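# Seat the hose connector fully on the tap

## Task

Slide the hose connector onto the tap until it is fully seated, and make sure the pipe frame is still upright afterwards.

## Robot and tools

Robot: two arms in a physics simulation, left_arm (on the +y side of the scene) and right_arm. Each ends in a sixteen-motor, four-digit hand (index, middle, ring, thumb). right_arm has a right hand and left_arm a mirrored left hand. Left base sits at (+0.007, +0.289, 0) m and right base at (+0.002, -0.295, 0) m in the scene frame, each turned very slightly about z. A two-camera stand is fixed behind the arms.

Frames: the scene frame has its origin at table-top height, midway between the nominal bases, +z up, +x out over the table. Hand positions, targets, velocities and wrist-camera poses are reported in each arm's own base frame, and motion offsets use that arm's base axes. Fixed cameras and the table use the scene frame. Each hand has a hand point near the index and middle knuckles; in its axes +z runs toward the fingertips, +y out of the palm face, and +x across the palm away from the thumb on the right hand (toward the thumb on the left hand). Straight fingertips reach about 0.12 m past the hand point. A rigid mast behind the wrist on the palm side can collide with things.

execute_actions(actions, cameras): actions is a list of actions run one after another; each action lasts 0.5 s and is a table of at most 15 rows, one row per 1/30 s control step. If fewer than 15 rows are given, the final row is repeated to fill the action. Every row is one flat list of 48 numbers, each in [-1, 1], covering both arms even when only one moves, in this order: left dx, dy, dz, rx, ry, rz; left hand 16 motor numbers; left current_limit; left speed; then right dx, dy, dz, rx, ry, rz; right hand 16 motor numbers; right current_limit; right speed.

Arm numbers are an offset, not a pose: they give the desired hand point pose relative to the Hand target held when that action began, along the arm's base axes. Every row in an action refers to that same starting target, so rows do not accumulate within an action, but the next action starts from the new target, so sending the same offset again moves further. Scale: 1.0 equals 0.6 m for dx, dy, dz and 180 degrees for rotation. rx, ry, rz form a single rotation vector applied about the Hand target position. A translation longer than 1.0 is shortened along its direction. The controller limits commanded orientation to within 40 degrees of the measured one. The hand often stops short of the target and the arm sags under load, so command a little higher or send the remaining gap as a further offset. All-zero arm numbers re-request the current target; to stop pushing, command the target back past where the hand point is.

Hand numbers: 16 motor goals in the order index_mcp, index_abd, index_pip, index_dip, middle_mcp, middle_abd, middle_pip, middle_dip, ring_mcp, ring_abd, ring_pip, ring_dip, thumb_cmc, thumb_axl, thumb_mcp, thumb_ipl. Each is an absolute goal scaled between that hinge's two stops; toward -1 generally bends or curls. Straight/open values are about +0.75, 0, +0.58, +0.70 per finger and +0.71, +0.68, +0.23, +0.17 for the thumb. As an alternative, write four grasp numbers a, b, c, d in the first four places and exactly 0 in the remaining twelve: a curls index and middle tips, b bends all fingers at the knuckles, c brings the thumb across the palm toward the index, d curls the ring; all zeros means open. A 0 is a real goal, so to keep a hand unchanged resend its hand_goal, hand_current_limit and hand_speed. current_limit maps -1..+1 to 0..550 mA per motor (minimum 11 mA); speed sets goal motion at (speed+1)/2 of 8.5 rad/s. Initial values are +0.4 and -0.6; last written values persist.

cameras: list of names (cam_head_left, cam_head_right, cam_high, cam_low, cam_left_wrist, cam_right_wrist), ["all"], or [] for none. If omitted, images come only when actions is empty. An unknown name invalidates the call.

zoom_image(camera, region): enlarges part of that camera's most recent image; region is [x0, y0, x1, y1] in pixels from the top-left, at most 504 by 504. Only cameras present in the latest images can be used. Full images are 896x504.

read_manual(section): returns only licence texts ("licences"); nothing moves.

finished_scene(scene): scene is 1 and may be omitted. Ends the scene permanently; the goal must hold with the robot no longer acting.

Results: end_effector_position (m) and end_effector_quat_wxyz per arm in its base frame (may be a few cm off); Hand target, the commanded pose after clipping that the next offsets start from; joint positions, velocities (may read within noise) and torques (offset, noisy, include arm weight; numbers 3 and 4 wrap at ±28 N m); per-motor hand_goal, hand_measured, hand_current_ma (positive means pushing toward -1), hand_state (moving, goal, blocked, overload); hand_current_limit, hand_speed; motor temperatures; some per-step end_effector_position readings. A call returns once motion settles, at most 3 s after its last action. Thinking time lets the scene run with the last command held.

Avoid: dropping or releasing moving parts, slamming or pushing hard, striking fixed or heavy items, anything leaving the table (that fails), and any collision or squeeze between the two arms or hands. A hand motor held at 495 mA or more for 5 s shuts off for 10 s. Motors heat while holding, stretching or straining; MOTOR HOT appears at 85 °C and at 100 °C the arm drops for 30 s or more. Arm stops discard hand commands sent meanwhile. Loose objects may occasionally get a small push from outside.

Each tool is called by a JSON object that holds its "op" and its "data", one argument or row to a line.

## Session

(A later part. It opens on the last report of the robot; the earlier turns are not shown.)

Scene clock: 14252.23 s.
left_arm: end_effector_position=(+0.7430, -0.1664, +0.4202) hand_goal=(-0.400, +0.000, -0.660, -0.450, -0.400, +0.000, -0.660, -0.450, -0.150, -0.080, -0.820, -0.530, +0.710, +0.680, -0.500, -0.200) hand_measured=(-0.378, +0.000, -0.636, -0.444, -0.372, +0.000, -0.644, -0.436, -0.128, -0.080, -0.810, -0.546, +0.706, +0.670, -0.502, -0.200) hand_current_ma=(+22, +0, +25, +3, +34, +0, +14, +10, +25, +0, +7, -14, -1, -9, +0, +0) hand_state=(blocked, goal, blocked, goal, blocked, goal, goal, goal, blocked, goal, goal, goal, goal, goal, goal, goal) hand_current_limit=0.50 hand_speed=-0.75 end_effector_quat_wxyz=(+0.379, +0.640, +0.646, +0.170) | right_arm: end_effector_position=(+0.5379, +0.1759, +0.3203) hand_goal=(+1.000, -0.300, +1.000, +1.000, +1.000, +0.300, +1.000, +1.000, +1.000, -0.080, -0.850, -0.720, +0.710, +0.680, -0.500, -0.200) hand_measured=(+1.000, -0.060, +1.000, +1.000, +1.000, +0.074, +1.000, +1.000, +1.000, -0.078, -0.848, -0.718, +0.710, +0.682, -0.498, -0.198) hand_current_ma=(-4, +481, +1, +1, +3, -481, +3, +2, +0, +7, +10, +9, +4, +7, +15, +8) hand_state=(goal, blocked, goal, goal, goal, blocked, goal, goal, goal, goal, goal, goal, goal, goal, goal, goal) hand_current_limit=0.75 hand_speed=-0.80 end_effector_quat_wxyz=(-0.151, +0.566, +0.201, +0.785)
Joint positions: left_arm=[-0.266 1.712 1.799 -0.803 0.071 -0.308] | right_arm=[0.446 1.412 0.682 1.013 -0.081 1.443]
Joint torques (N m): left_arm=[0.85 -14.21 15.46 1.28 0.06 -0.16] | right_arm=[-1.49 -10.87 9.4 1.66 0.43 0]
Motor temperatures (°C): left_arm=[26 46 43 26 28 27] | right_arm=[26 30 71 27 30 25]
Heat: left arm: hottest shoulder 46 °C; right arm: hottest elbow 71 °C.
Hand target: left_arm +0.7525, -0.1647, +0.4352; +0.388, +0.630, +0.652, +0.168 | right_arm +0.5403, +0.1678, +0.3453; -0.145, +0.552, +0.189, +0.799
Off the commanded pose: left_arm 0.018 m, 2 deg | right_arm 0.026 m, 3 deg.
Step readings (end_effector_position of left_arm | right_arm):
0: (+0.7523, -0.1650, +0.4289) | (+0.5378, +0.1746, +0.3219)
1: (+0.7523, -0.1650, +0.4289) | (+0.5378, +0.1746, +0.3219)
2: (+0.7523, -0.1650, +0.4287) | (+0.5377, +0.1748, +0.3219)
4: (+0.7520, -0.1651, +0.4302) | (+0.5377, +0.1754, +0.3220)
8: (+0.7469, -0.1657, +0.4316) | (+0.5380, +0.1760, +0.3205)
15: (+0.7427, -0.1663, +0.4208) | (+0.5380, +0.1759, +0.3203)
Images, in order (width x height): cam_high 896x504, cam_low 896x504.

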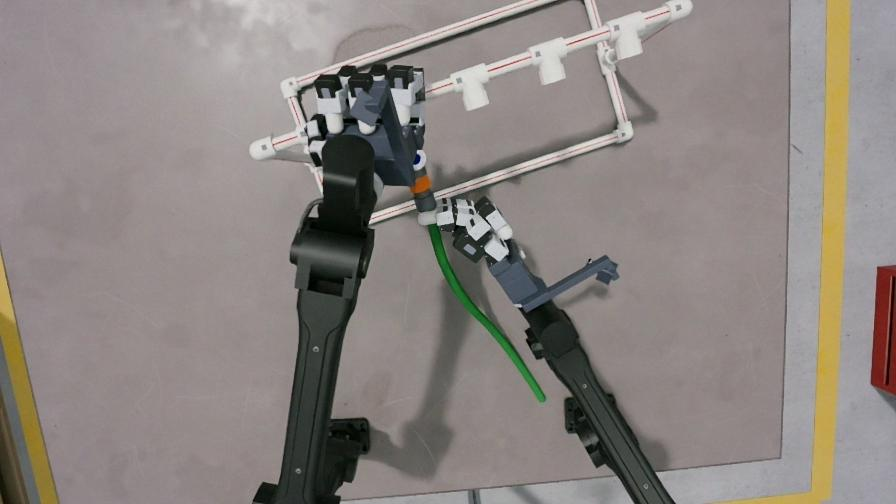

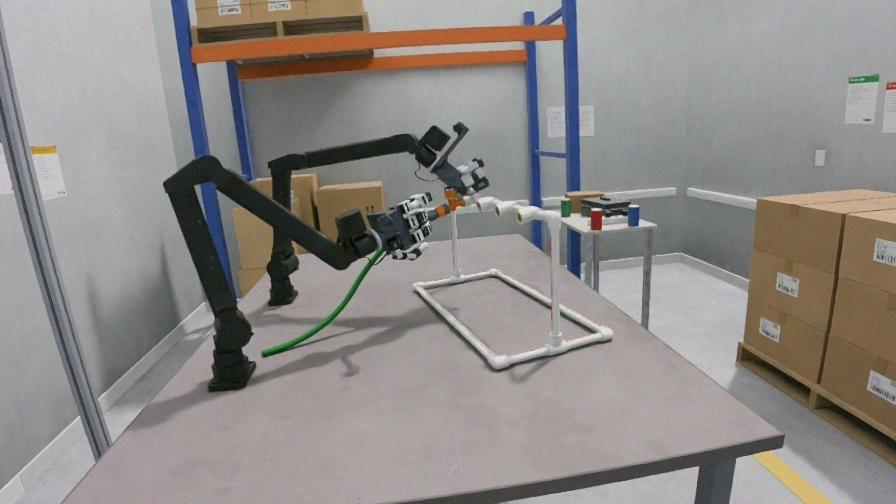

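{"op": "execute_actions", "data": {
  "actions": [
    [[0.02,0.005,0.035,0,0,0, -0.40,0.0,-0.66,-0.45, -0.40,0.0,-0.66,-0.45, -0.15,-0.08,-0.82,-0.53, 0.71,0.68,-0.5,-0.2, 0.5,-0.75, 0,0,0,0,0,0, 1.0,-0.3,1.0,1.0, 1.0,0.3,1.0,1.0, 1.0,-0.08,-0.85,-0.72, 0.71,0.68,-0.5,-0.2, 0.75,-0.8],[0.05,0.01,0.1,0,0,0, -0.40,0.0,-0.66,-0.45, -0.40,0.0,-0.66,-0.45, -0.15,-0.08,-0.82,-0.53, 0.71,0.68,-0.5,-0.2, 0.5,-0.75, 0,0,0,0,0,0, 1.0,-0.3,1.0,1.0, 1.0,0.3,1.0,1.0, 1.0,-0.08,-0.85,-0.72, 0.71,0.68,-0.5,-0.2, 0.75,-0.8]],
    [[0.05,0.01,0.1,0,0,0, -0.40,0.0,-0.66,-0.45, -0.40,0.0,-0.66,-0.45, -0.15,-0.08,-0.82,-0.53, 0.71,0.68,-0.5,-0.2, 0.5,-0.75, 0,0,0,0,0,0, 1.0,-0.3,1.0,1.0, 1.0,0.3,1.0,1.0, 1.0,-0.08,-0.85,-0.72, 0.71,0.68,-0.5,-0.2, 0.75,-0.8]]
  ],
  "cameras": ["cam_high","cam_low","cam_right_wrist"]
}}

{"op": "zoom_image", "data": {
  "camera": "cam_right_wrist",
  "region": [260, 0, 480, 220]
}}

{"op": "zoom_image", "data": {
  "camera": "cam_high",
  "region": [380, 130, 480, 230]
}}

Scene clock: 14269.30 s.
left_arm: end_effector_position=(+0.8148, -0.1586, +0.5110) hand_goal=(-0.400, +0.000, -0.660, -0.450, -0.400, +0.000, -0.660, -0.450, -0.150, -0.080, -0.820, -0.530, +0.710, +0.680, -0.500, -0.200) hand_measured=(-0.378, +0.000, -0.636, -0.444, -0.372, +0.000, -0.644, -0.436, -0.128, -0.080, -0.810, -0.546, +0.712, +0.682, -0.502, -0.200) hand_current_ma=(+22, +0, +25, +3, +34, +0, +14, +10, +25, +0, +7, -14, +0, +0, +0, +0) hand_state=(blocked, goal, blocked, goal, blocked, goal, goal, goal, blocked, goal, goal, goal, goal, goal, goal, goal) hand_current_limit=0.50 hand_speed=-0.75 end_effector_quat_wxyz=(+0.377, +0.634, +0.656, +0.160) | right_arm: end_effector_position=(+0.5379, +0.1759, +0.3203) hand_goal=(+1.000, -0.300, +1.000, +1.000, +1.000, +0.300, +1.000, +1.000, +1.000, -0.080, -0.850, -0.720, +0.710, +0.680, -0.500, -0.200) hand_measured=(+1.000, -0.060, +1.000, +1.000, +1.000, +0.074, +1.000, +1.000, +1.000, -0.078, -0.848, -0.718, +0.710, +0.682, -0.498, -0.198) hand_current_ma=(-4, +481, +1, +1, +3, -481, +3, +2, +0, +7, +10, +9, +4, +7, +15, +8) hand_state=(goal, blocked, goal, goal, goal, blocked, goal, goal, goal, goal, goal, goal, goal, goal, goal, goal) hand_current_limit=0.75 hand_speed=-0.80 end_effector_quat_wxyz=(-0.151, +0.566, +0.201, +0.785)
Joint positions: left_arm=[-0.227 2.077 2.614 -1.27 0.104 -0.308] | right_arm=[0.446 1.412 0.682 1.013 -0.081 1.443]
Joint torques (N m): left_arm=[0.97 -19.66 15.39 1.73 0.08 0.14] | right_arm=[-1.49 -10.87 9.4 1.65 0.42 0]
Motor temperatures (°C): left_arm=[26 45 48 26 28 27] | right_arm=[26 31 67 27 29 25]
Heat: left arm: hottest elbow 48 °C; right arm: hottest elbow 67 °C.
Hand target: left_arm +0.8124, -0.1527, +0.5555; +0.388, +0.629, +0.652, +0.168 | right_arm +0.5403, +0.1678, +0.3453; -0.145, +0.552, +0.189, +0.799
Off the commanded pose: left_arm 0.045 m, 2 deg | right_arm 0.026 m, 3 deg.
Step readings (end_effector_position of left_arm | right_arm):
0: (+0.7429, -0.1664, +0.4201) | (+0.5379, +0.1759, +0.3203)
1: (+0.7429, -0.1665, +0.4207) | (+0.5379, +0.1759, +0.3203)
2: (+0.7432, -0.1668, +0.4210) | (+0.5379, +0.1759, +0.3203)
4: (+0.7475, -0.1670, +0.4229) | (+0.5379, +0.1759, +0.3203)
8: (+0.7629, -0.1678, +0.4362) | (+0.5379, +0.1759, +0.3203)
15: (+0.7722, -0.1644, +0.4534) | (+0.5379, +0.1759, +0.3203)
16: (+0.7729, -0.1638, +0.4554) | (+0.5379, +0.1759, +0.3203)
17: (+0.7742, -0.1632, +0.4579) | (+0.5379, +0.1759, +0.3203)
19: (+0.7815, -0.1613, +0.4695) | (+0.5379, +0.1759, +0.3203)
23: (+0.7943, -0.1603, +0.4993) | (+0.5379, +0.1759, +0.3203)
30: (+0.8029, -0.1571, +0.5293) | (+0.5379, +0.1759, +0.3203)
camera_calibration:
cam_right_wrist: T_world_to_cam=[[0.504462, -0.570096, -0.648466, 0.0640063], [-0.735817, 0.109104, -0.668334, 0.543226], [0.451765, 0.814301, -0.364447, -0.141007], [0, 0, 0, 1]] pos_world=[0.431128, 0.0920437, 0.353173]
Images, in order (width x height): cam_high 896x504, cam_low 896x504, cam_right_wrist 896x504.

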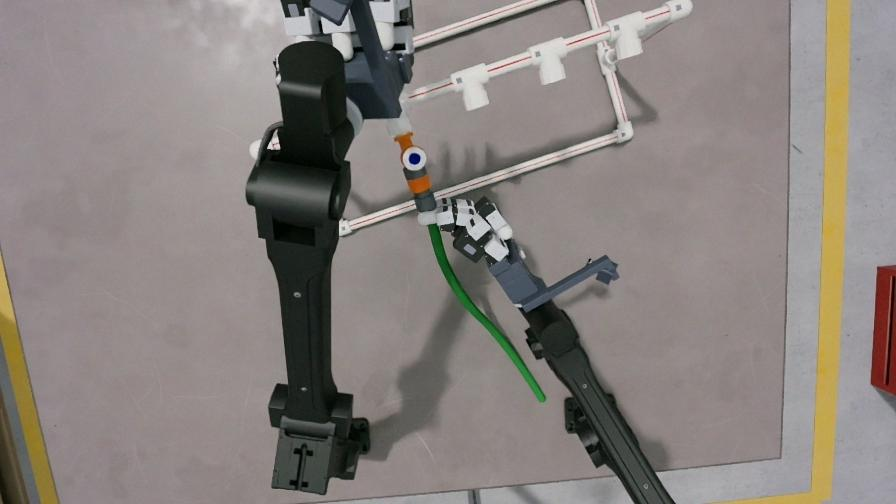

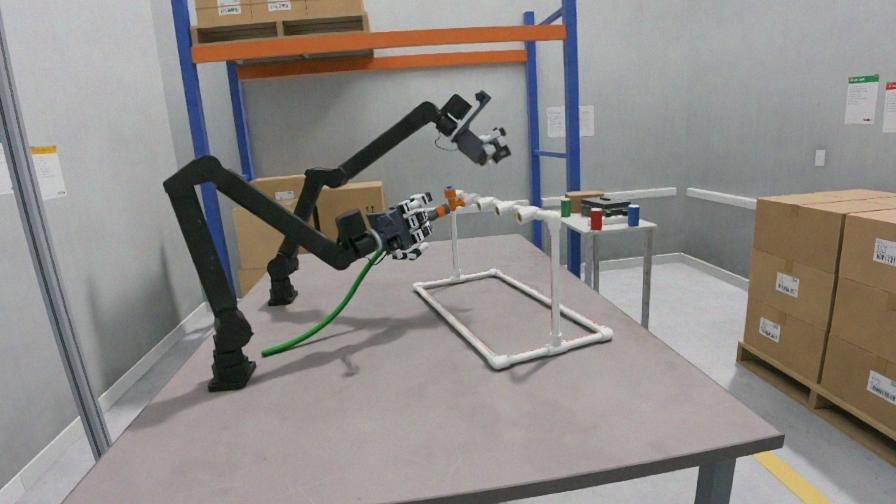

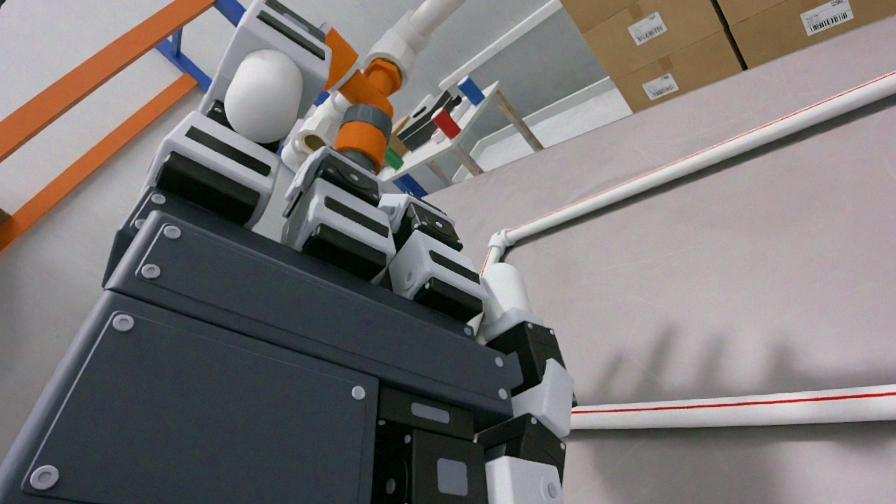

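Scaled by 2.291.

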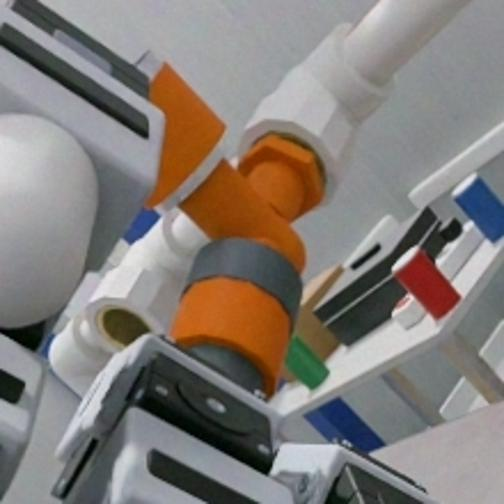

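Scaled by 5.040.

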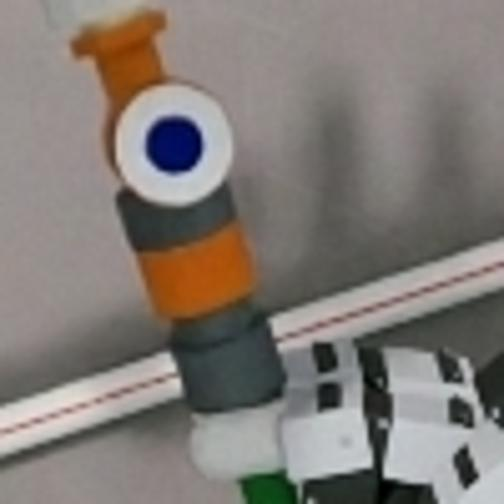

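{"op": "execute_actions", "data": {
  "actions": [
    [[0,0,0,0,0,0, -0.40,0.0,-0.66,-0.45, -0.40,0.0,-0.66,-0.45, -0.15,-0.08,-0.82,-0.53, 0.71,0.68,-0.5,-0.2, 0.5,-0.75, -0.002,0,-0.006,0,0,0, 1.0,0.17,1.0,1.0, 1.0,-0.14,1.0,1.0, 1.0,-0.08,-0.85,-0.72, 0.71,0.68,-0.5,-0.2, 0.75,-0.9]],
    [[0,0,0,0,0,0, -0.40,0.0,-0.66,-0.45, -0.40,0.0,-0.66,-0.45, -0.15,-0.08,-0.82,-0.53, 0.71,0.68,-0.5,-0.2, 0.5,-0.75, -0.006,-0.001,-0.002,0,0,0, 1.0,0.17,1.0,1.0, 1.0,-0.14,1.0,1.0, 1.0,-0.08,-0.85,-0.72, 0.71,0.68,-0.5,-0.2, 0.75,-0.9]]
  ],
  "cameras": ["cam_high","cam_low","cam_right_wrist"]
}}

{"op": "zoom_image", "data": {
  "camera": "cam_low",
  "region": [390, 180, 470, 260]
}}

{"op": "zoom_image", "data": {
  "camera": "cam_high",
  "region": [380, 130, 480, 230]
}}

Scene clock: 14293.57 s.
left_arm: end_effector_position=(+0.8172, -0.1592, +0.5214) hand_goal=(-0.400, +0.000, -0.660, -0.450, -0.400, +0.000, -0.660, -0.450, -0.150, -0.080, -0.820, -0.530, +0.710, +0.680, -0.500, -0.200) hand_measured=(-0.378, +0.000, -0.636, -0.444, -0.372, +0.000, -0.644, -0.436, -0.128, -0.080, -0.810, -0.546, +0.712, +0.682, -0.502, -0.200) hand_current_ma=(+22, +0, +25, +3, +34, +0, +14, +10, +25, +0, +7, -14, +0, +0, +0, +0) hand_state=(blocked, goal, blocked, goal, blocked, goal, goal, goal, blocked, goal, goal, goal, goal, goal, goal, goal) hand_current_limit=0.50 hand_speed=-0.75 end_effector_quat_wxyz=(+0.374, +0.635, +0.658, +0.158) | right_arm: end_effector_position=(+0.5371, +0.1732, +0.3232) hand_goal=(+1.000, +0.170, +1.000, +1.000, +1.000, -0.140, +1.000, +1.000, +1.000, -0.080, -0.850, -0.720, +0.710, +0.680, -0.500, -0.200) hand_measured=(+1.000, +0.170, +1.000, +1.000, +1.000, -0.130, +1.000, +1.000, +1.000, -0.078, -0.848, -0.718, +0.710, +0.682, -0.498, -0.198) hand_current_ma=(-1, +3, +1, +1, +1, +42, +1, +1, +0, +7, +10, +9, +4, +7, +15, +8) hand_state=(goal, goal, goal, goal, goal, goal, goal, goal, goal, goal, goal, goal, goal, goal, goal, goal) hand_current_limit=0.75 hand_speed=-0.90 end_effector_quat_wxyz=(-0.147, +0.565, +0.196, +0.788)
Joint positions: left_arm=[-0.227 2.191 2.861 -1.411 0.104 -0.308] | right_arm=[0.446 1.406 0.682 1.013 -0.07 1.443]
Joint torques (N m): left_arm=[0.97 -19.19 14.49 1.65 0.06 0.14] | right_arm=[-1.26 -10.46 8.24 2.24 0.11 -0.02]
Motor temperatures (°C): left_arm=[26 45 57 26 28 27] | right_arm=[26 32 62 27 28 25]
Heat: left arm: hottest elbow 57 °C; right arm: hottest elbow 62 °C.
Hand target: left_arm +0.8124, -0.1527, +0.5553; +0.388, +0.630, +0.652, +0.168 | right_arm +0.5355, +0.1672, +0.3405; -0.145, +0.552, +0.189, +0.799
Off the commanded pose: left_arm 0.035 m, 2 deg | right_arm 0.018 m, 2 deg.
elbow stopped short (left arm): the move would have taken joint 3 (elbow) straighter than the controller allows.
Step readings (end_effector_position of left_arm | right_arm):
0: (+0.8148, -0.1586, +0.5110) | (+0.5379, +0.1759, +0.3203)
1: (+0.8146, -0.1586, +0.5112) | (+0.5379, +0.1759, +0.3203)
2: (+0.8143, -0.1585, +0.5113) | (+0.5379, +0.1759, +0.3203)
4: (+0.8139, -0.1584, +0.5138) | (+0.5379, +0.1759, +0.3203)
8: (+0.8136, -0.1583, +0.5209) | (+0.5379, +0.1759, +0.3203)
15: (+0.8136, -0.1583, +0.5270) | (+0.5380, +0.1751, +0.3203)
16: (+0.8138, -0.1584, +0.5272) | (+0.5380, +0.1744, +0.3204)
17: (+0.8141, -0.1584, +0.5271) | (+0.5379, +0.1740, +0.3206)
19: (+0.8148, -0.1586, +0.5262) | (+0.5379, +0.1737, +0.3207)
23: (+0.8164, -0.1590, +0.5235) | (+0.5375, +0.1734, +0.3220)
30: (+0.8177, -0.1593, +0.5197) | (+0.5371, +0.1732, +0.3232)
camera_calibration:
cam_right_wrist: T_world_to_cam=[[0.500376, -0.572269, -0.649716, 0.067641], [-0.731995, 0.12115, -0.670452, 0.541423], [0.462392, 0.811068, -0.358278, -0.144536], [0, 0, 0, 1]] pos_world=[0.429305, 0.0903436, 0.355162]
Images, in order (width x height): cam_high 896x504, cam_low 896x504, cam_right_wrist 896x504.

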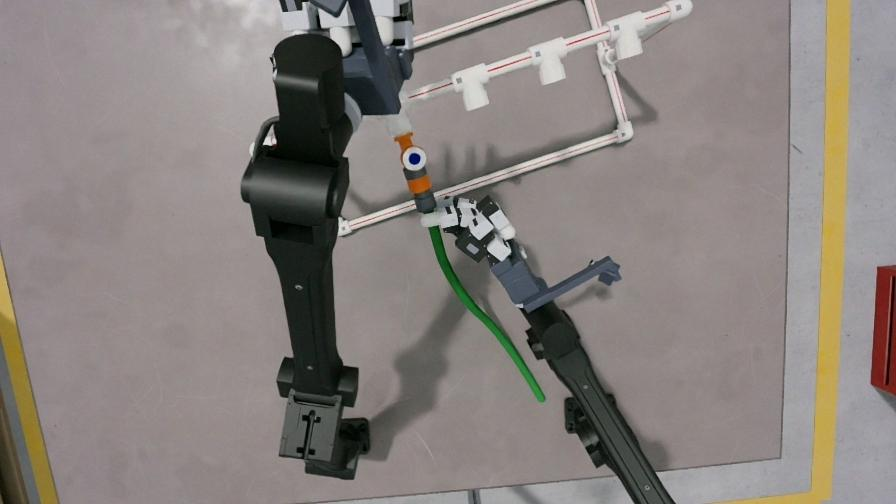

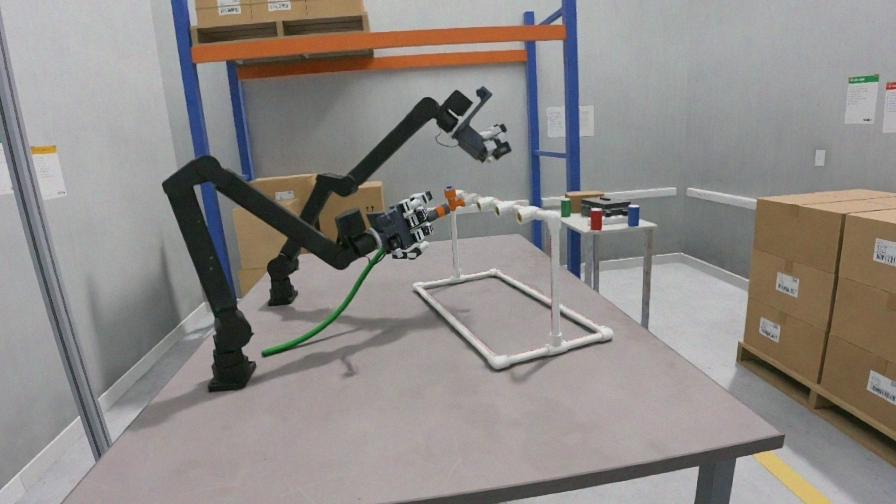

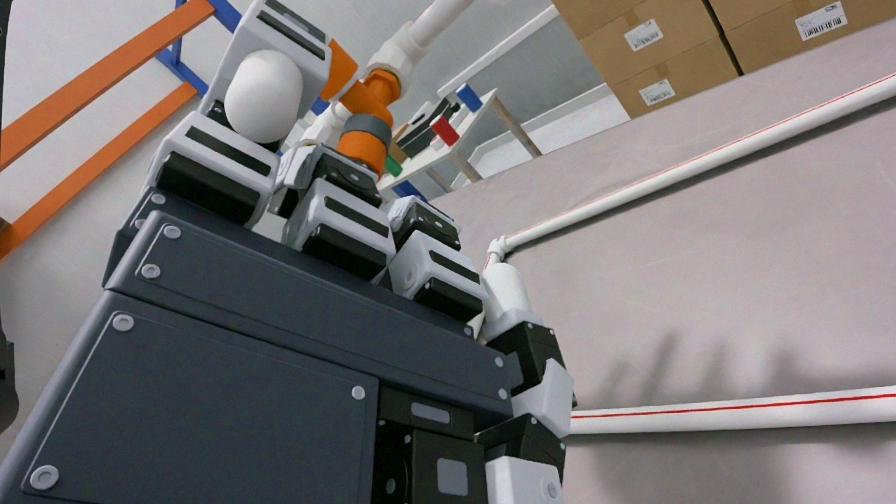

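Scaled by 6.300.

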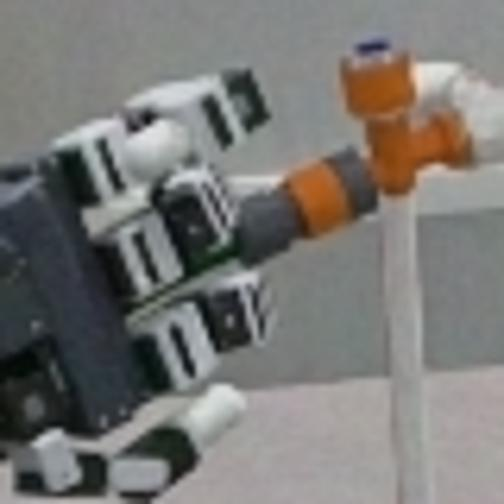

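Scaled by 5.040.

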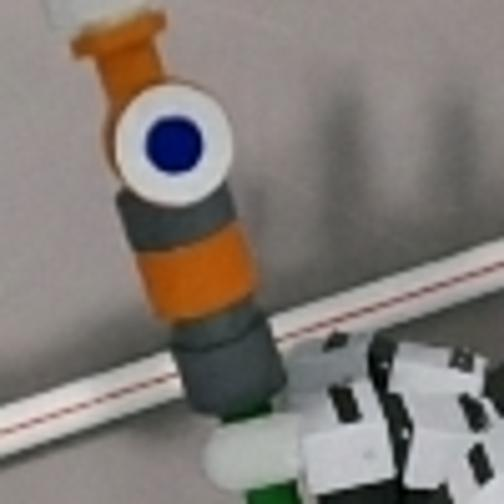

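{"op": "execute_actions", "data": {
  "actions": [
    [[0,0,0,0,0,0, -0.40,0.0,-0.66,-0.45, -0.40,0.0,-0.66,-0.45, -0.15,-0.08,-0.82,-0.53, 0.71,0.68,-0.5,-0.2, 0.5,-0.75, 0.0,-0.02,0.0,0,0,0, 1.0,0.17,1.0,1.0, 1.0,-0.14,1.0,1.0, 1.0,-0.08,-0.85,-0.72, 0.71,0.68,-0.5,-0.2, 0.75,-0.9],[0,0,0,0,0,0, -0.40,0.0,-0.66,-0.45, -0.40,0.0,-0.66,-0.45, -0.15,-0.08,-0.82,-0.53, 0.71,0.68,-0.5,-0.2, 0.5,-0.75, 0.004,-0.055,0.001,0,0,0, 1.0,0.17,1.0,1.0, 1.0,-0.14,1.0,1.0, 1.0,-0.08,-0.85,-0.72, 0.71,0.68,-0.5,-0.2, 0.75,-0.9]]
  ],
  "cameras": ["cam_high","cam_low"]
}}

{"op": "zoom_image", "data": {
  "camera": "cam_high",
  "region": [380, 130, 480, 230]
}}

Scene clock: 14304.33 s.
left_arm: end_effector_position=(+0.8172, -0.1592, +0.5214) hand_goal=(-0.400, +0.000, -0.660, -0.450, -0.400, +0.000, -0.660, -0.450, -0.150, -0.080, -0.820, -0.530, +0.710, +0.680, -0.500, -0.200) hand_measured=(-0.378, +0.000, -0.636, -0.444, -0.372, +0.000, -0.644, -0.436, -0.128, -0.080, -0.810, -0.546, +0.712, +0.682, -0.502, -0.200) hand_current_ma=(+22, +0, +25, +3, +34, +0, +14, +10, +25, +0, +7, -14, +0, +0, +0, +0) hand_state=(blocked, goal, blocked, goal, blocked, goal, goal, goal, blocked, goal, goal, goal, goal, goal, goal, goal) hand_current_limit=0.50 hand_speed=-0.75 end_effector_quat_wxyz=(+0.374, +0.635, +0.658, +0.158) | right_arm: end_effector_position=(+0.5427, +0.1368, +0.3345) hand_goal=(+1.000, +0.170, +1.000, +1.000, +1.000, -0.140, +1.000, +1.000, +1.000, -0.080, -0.850, -0.720, +0.710, +0.680, -0.500, -0.200) hand_measured=(+1.000, +0.170, +1.000, +1.000, +1.000, -0.130, +1.000, +1.000, +1.000, -0.078, -0.848, -0.718, +0.710, +0.682, -0.498, -0.198) hand_current_ma=(-1, +3, +1, +1, +0, +41, +1, +1, -1, +7, +9, +9, +4, +7, +15, +8) hand_state=(goal, goal, goal, goal, goal, goal, goal, goal, goal, goal, goal, goal, goal, goal, goal, goal) hand_current_limit=0.75 hand_speed=-0.90 end_effector_quat_wxyz=(-0.141, +0.558, +0.193, +0.794)
Joint positions: left_arm=[-0.227 2.191 2.861 -1.411 0.104 -0.308] | right_arm=[0.357 1.374 0.672 1.013 -0.144 1.459]
Joint torques (N m): left_arm=[1.08 -19.37 14.38 1.74 0.06 0.15] | right_arm=[-0.91 -9.93 7.27 2.22 -0.03 0.11]
Motor temperatures (°C): left_arm=[26 46 58 26 28 27] | right_arm=[26 32 61 27 27 25]
Heat: left arm: hottest elbow 58 °C; right arm: hottest elbow 61 °C.
Hand target: left_arm +0.8124, -0.1527, +0.5553; +0.388, +0.630, +0.652, +0.168 | right_arm +0.5380, +0.1340, +0.3412; -0.145, +0.552, +0.189, +0.799
Off the commanded pose: left_arm 0.035 m, 2 deg | right_arm 0.009 m, 1 deg.
elbow stopped short (left arm): the move would have taken joint 3 (elbow) straighter than the controller allows.
Step readings (end_effector_position of left_arm | right_arm):
0: (+0.8172, -0.1592, +0.5214) | (+0.5371, +0.1732, +0.3232)
1: (+0.8172, -0.1592, +0.5214) | (+0.5371, +0.1732, +0.3232)
2: (+0.8172, -0.1592, +0.5214) | (+0.5373, +0.1730, +0.3235)
4: (+0.8172, -0.1592, +0.5214) | (+0.5383, +0.1719, +0.3252)
8: (+0.8172, -0.1592, +0.5214) | (+0.5406, +0.1517, +0.3302)
15: (+0.8172, -0.1592, +0.5214) | (+0.5426, +0.1363, +0.3347)
Images, in order (width x height): cam_high 896x504, cam_low 896x504.

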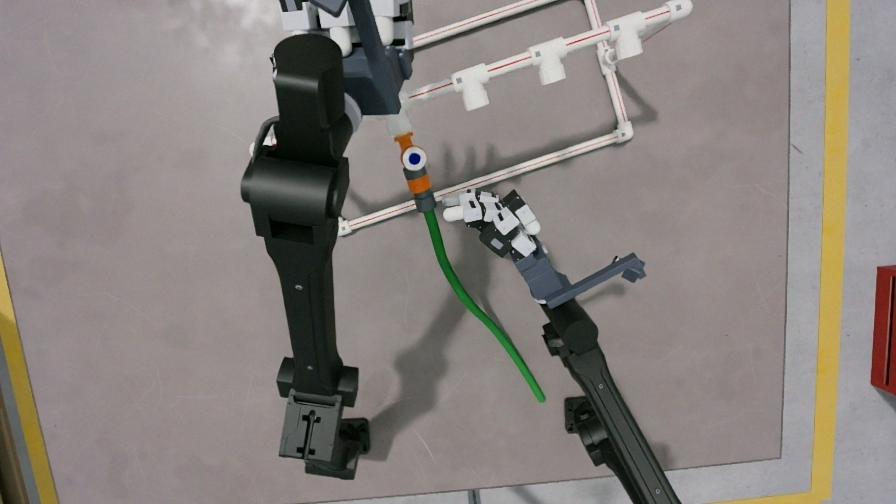

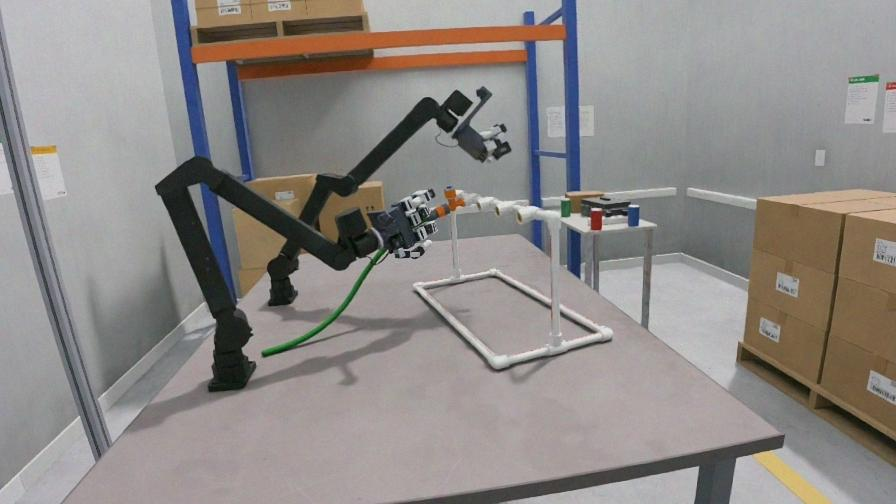

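Scaled by 5.040.

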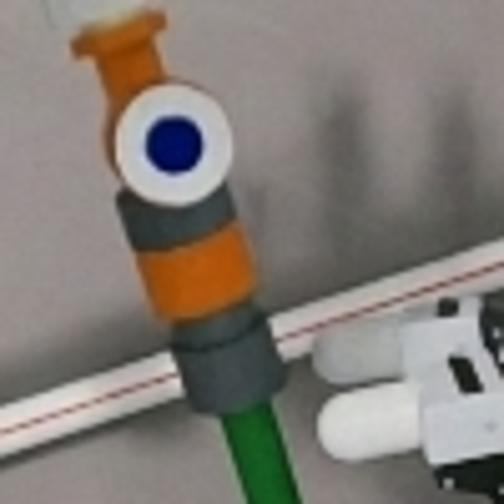

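{"op": "execute_actions", "data": {
  "actions": [
    [[-0.05,0.03,0.01,0,0,0, -0.40,0.0,-0.66,-0.45, -0.40,0.0,-0.66,-0.45, -0.15,-0.08,-0.82,-0.53, 0.71,0.68,-0.5,-0.2, 0.5,-0.75, -0.01,-0.03,0.0,0,0,0, 1.0,0.17,1.0,1.0, 1.0,-0.14,1.0,1.0, 1.0,-0.08,-0.85,-0.72, 0.71,0.68,-0.5,-0.2, 0.75,-0.9],[-0.12,0.07,0.02,0,0,0, -0.40,0.0,-0.66,-0.45, -0.40,0.0,-0.66,-0.45, -0.15,-0.08,-0.82,-0.53, 0.71,0.68,-0.5,-0.2, 0.5,-0.75, -0.04,-0.07,0.01,0,0,0, 1.0,0.17,1.0,1.0, 1.0,-0.14,1.0,1.0, 1.0,-0.08,-0.85,-0.72, 0.71,0.68,-0.5,-0.2, 0.75,-0.9],[-0.2,0.12,0.03,0,0,0, -0.40,0.0,-0.66,-0.45, -0.40,0.0,-0.66,-0.45, -0.15,-0.08,-0.82,-0.53, 0.71,0.68,-0.5,-0.2, 0.5,-0.75, -0.08,-0.12,0.02,0,0,0, 1.0,0.17,1.0,1.0, 1.0,-0.14,1.0,1.0, 1.0,-0.08,-0.85,-0.72, 0.71,0.68,-0.5,-0.2, 0.75,-0.9]],
    [[-0.06,0.05,0.0,0,0,0, -0.40,0.0,-0.66,-0.45, -0.40,0.0,-0.66,-0.45, -0.15,-0.08,-0.82,-0.53, 0.71,0.68,-0.5,-0.2, 0.5,-0.75, 0,0,0,0,0,0, 1.0,0.17,1.0,1.0, 1.0,-0.14,1.0,1.0, 1.0,-0.08,-0.85,-0.72, 0.71,0.68,-0.5,-0.2, 0.75,-0.9],[-0.13,0.1,0.0,0,0,0, -0.40,0.0,-0.66,-0.45, -0.40,0.0,-0.66,-0.45, -0.15,-0.08,-0.82,-0.53, 0.71,0.68,-0.5,-0.2, 0.5,-0.75, 0,0,0,0,0,0, 1.0,0.17,1.0,1.0, 1.0,-0.14,1.0,1.0, 1.0,-0.08,-0.85,-0.72, 0.71,0.68,-0.5,-0.2, 0.75,-0.9],[-0.2,0.15,0.0,0,0,0, -0.40,0.0,-0.66,-0.45, -0.40,0.0,-0.66,-0.45, -0.15,-0.08,-0.82,-0.53, 0.71,0.68,-0.5,-0.2, 0.5,-0.75, 0,0,0,0,0,0, 1.0,0.17,1.0,1.0, 1.0,-0.14,1.0,1.0, 1.0,-0.08,-0.85,-0.72, 0.71,0.68,-0.5,-0.2, 0.75,-0.9]],
    [[-0.1,0.05,0.0,0,0,0, -0.40,0.0,-0.66,-0.45, -0.40,0.0,-0.66,-0.45, -0.15,-0.08,-0.82,-0.53, 0.71,0.68,-0.5,-0.2, 0.5,-0.75, 0,0,0,0,0,0, 1.0,0.17,1.0,1.0, 1.0,-0.14,1.0,1.0, 1.0,-0.08,-0.85,-0.72, 0.71,0.68,-0.5,-0.2, 0.75,-0.9]]
  ],
  "cameras": ["cam_high","cam_low"]
}}

{"op": "zoom_image", "data": {
  "camera": "cam_high",
  "region": [370, 110, 470, 210]
}}

{"op": "zoom_image", "data": {
  "camera": "cam_low",
  "region": [410, 160, 490, 240]
}}

Scene clock: 14333.63 s.
left_arm: end_effector_position=(+0.5113, +0.0368, +0.5705) hand_goal=(-0.400, +0.000, -0.660, -0.450, -0.400, +0.000, -0.660, -0.450, -0.150, -0.080, -0.820, -0.530, +0.710, +0.680, -0.500, -0.200) hand_measured=(-0.378, +0.000, -0.636, -0.444, -0.372, +0.000, -0.644, -0.436, -0.128, -0.080, -0.810, -0.546, +0.712, +0.682, -0.500, -0.200) hand_current_ma=(+22, +0, +25, +3, +34, +0, +14, +10, +25, +0, +7, -14, +0, +0, +0, +0) hand_state=(blocked, goal, blocked, goal, blocked, goal, goal, goal, blocked, goal, goal, goal, goal, goal, goal, goal) hand_current_limit=0.50 hand_speed=-0.75 end_effector_quat_wxyz=(+0.384, +0.627, +0.659, +0.158) | right_arm: end_effector_position=(+0.4912, +0.0667, +0.3552) hand_goal=(+1.000, +0.170, +1.000, +1.000, +1.000, -0.140, +1.000, +1.000, +1.000, -0.080, -0.850, -0.720, +0.710, +0.680, -0.500, -0.200) hand_measured=(+1.000, +0.172, +1.000, +1.000, +1.000, -0.132, +1.000, +1.000, +1.000, -0.078, -0.848, -0.718, +0.710, +0.682, -0.498, -0.198) hand_current_ma=(-1, +5, +1, +1, +0, +37, +1, +1, -1, +7, +9, +9, +4, +7, +15, +8) hand_state=(goal, goal, goal, goal, goal, goal, goal, goal, goal, goal, goal, goal, goal, goal, goal, goal) hand_current_limit=0.75 hand_speed=-0.90 end_effector_quat_wxyz=(-0.144, +0.548, +0.193, +0.801)
Joint positions: left_arm=[0.149 1.181 1.666 -1.27 0.385 -0.062] | right_arm=[0.198 1.147 0.527 0.968 -0.301 1.516]
Joint torques (N m): left_arm=[0.91 -7.94 9.13 2.71 0.31 0.29] | right_arm=[-1.44 -6.48 7.8 1.4 0.02 0.08]
Motor temperatures (°C): left_arm=[26 47 59 26 28 27] | right_arm=[26 32 57 27 27 25]
Heat: left arm: hottest elbow 59 °C; right arm: hottest elbow 57 °C.
Hand target: left_arm +0.5125, +0.0392, +0.5733; +0.388, +0.630, +0.652, +0.168 | right_arm +0.4900, +0.0621, +0.3532; -0.145, +0.552, +0.189, +0.799
Off the commanded pose: left_arm 0.004 m, 1 deg | right_arm 0.005 m, 1 deg.
Step readings (end_effector_position of left_arm | right_arm):
0: (+0.8172, -0.1592, +0.5214) | (+0.5427, +0.1368, +0.3345)
1: (+0.8172, -0.1592, +0.5214) | (+0.5426, +0.1371, +0.3343)
2: (+0.8168, -0.1592, +0.5210) | (+0.5423, +0.1377, +0.3339)
4: (+0.8092, -0.1556, +0.5159) | (+0.5372, +0.1346, +0.3319)
8: (+0.7736, -0.1336, +0.5112) | (+0.5116, +0.0975, +0.3332)
15: (+0.7067, -0.0813, +0.5659) | (+0.4915, +0.0644, +0.3625)
16: (+0.6978, -0.0772, +0.5732) | (+0.4910, +0.0651, +0.3631)
17: (+0.6895, -0.0749, +0.5776) | (+0.4910, +0.0656, +0.3627)
19: (+0.6680, -0.0681, +0.5776) | (+0.4914, +0.0662, +0.3603)
23: (+0.6210, -0.0346, +0.5647) | (+0.4911, +0.0666, +0.3559)
30: (+0.5679, +0.0143, +0.5703) | (+0.4912, +0.0666, +0.3552)
31: (+0.5645, +0.0133, +0.5730) | (+0.4912, +0.0666, +0.3552)
32: (+0.5608, +0.0122, +0.5739) | (+0.4912, +0.0666, +0.3552)
34: (+0.5483, +0.0122, +0.5683) | (+0.4912, +0.0666, +0.3552)
38: (+0.5243, +0.0285, +0.5603) | (+0.4912, +0.0667, +0.3552)
45: (+0.5102, +0.0381, +0.5741) | (+0.4912, +0.0667, +0.3552)
Images, in order (width x height): cam_high 896x504, cam_low 896x504.

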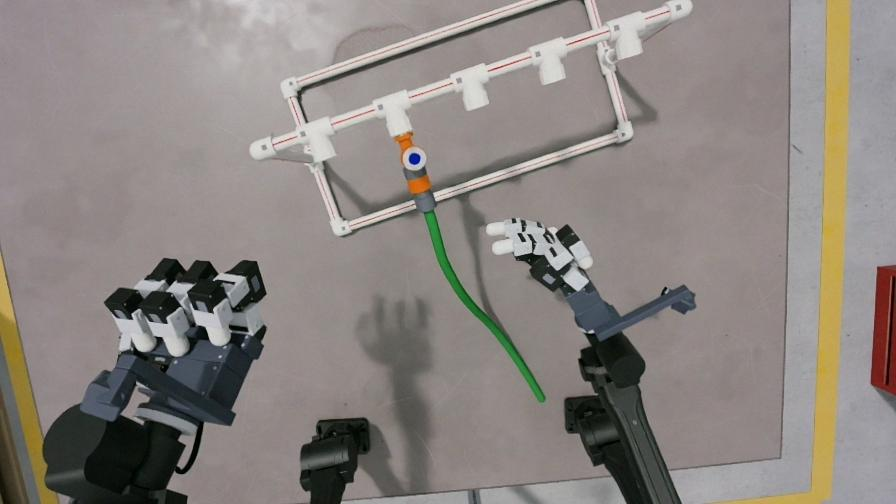

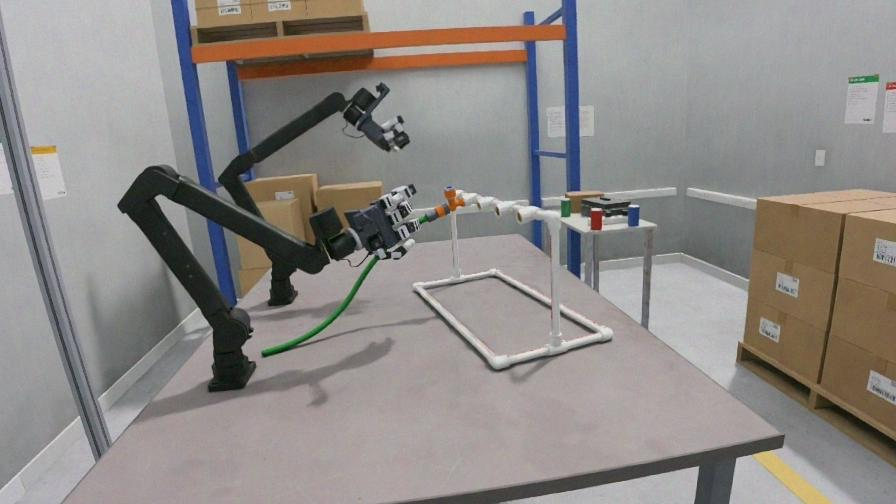

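Scaled by 5.040.

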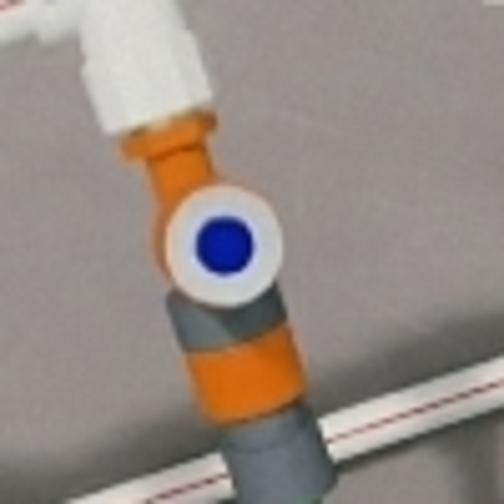

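Scaled by 6.300.

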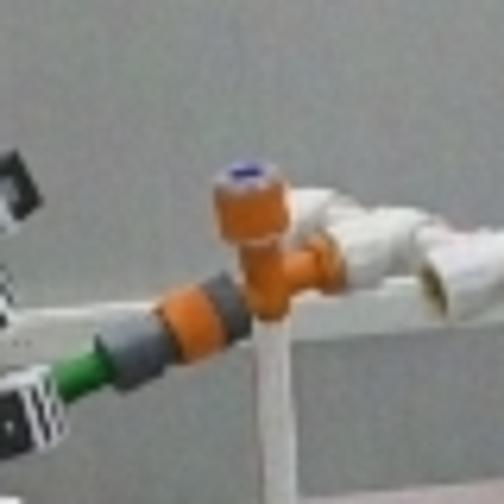

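{"op": "finished_scene", "data": {
  "scene": 1
}}

The scene is finished: the task was done.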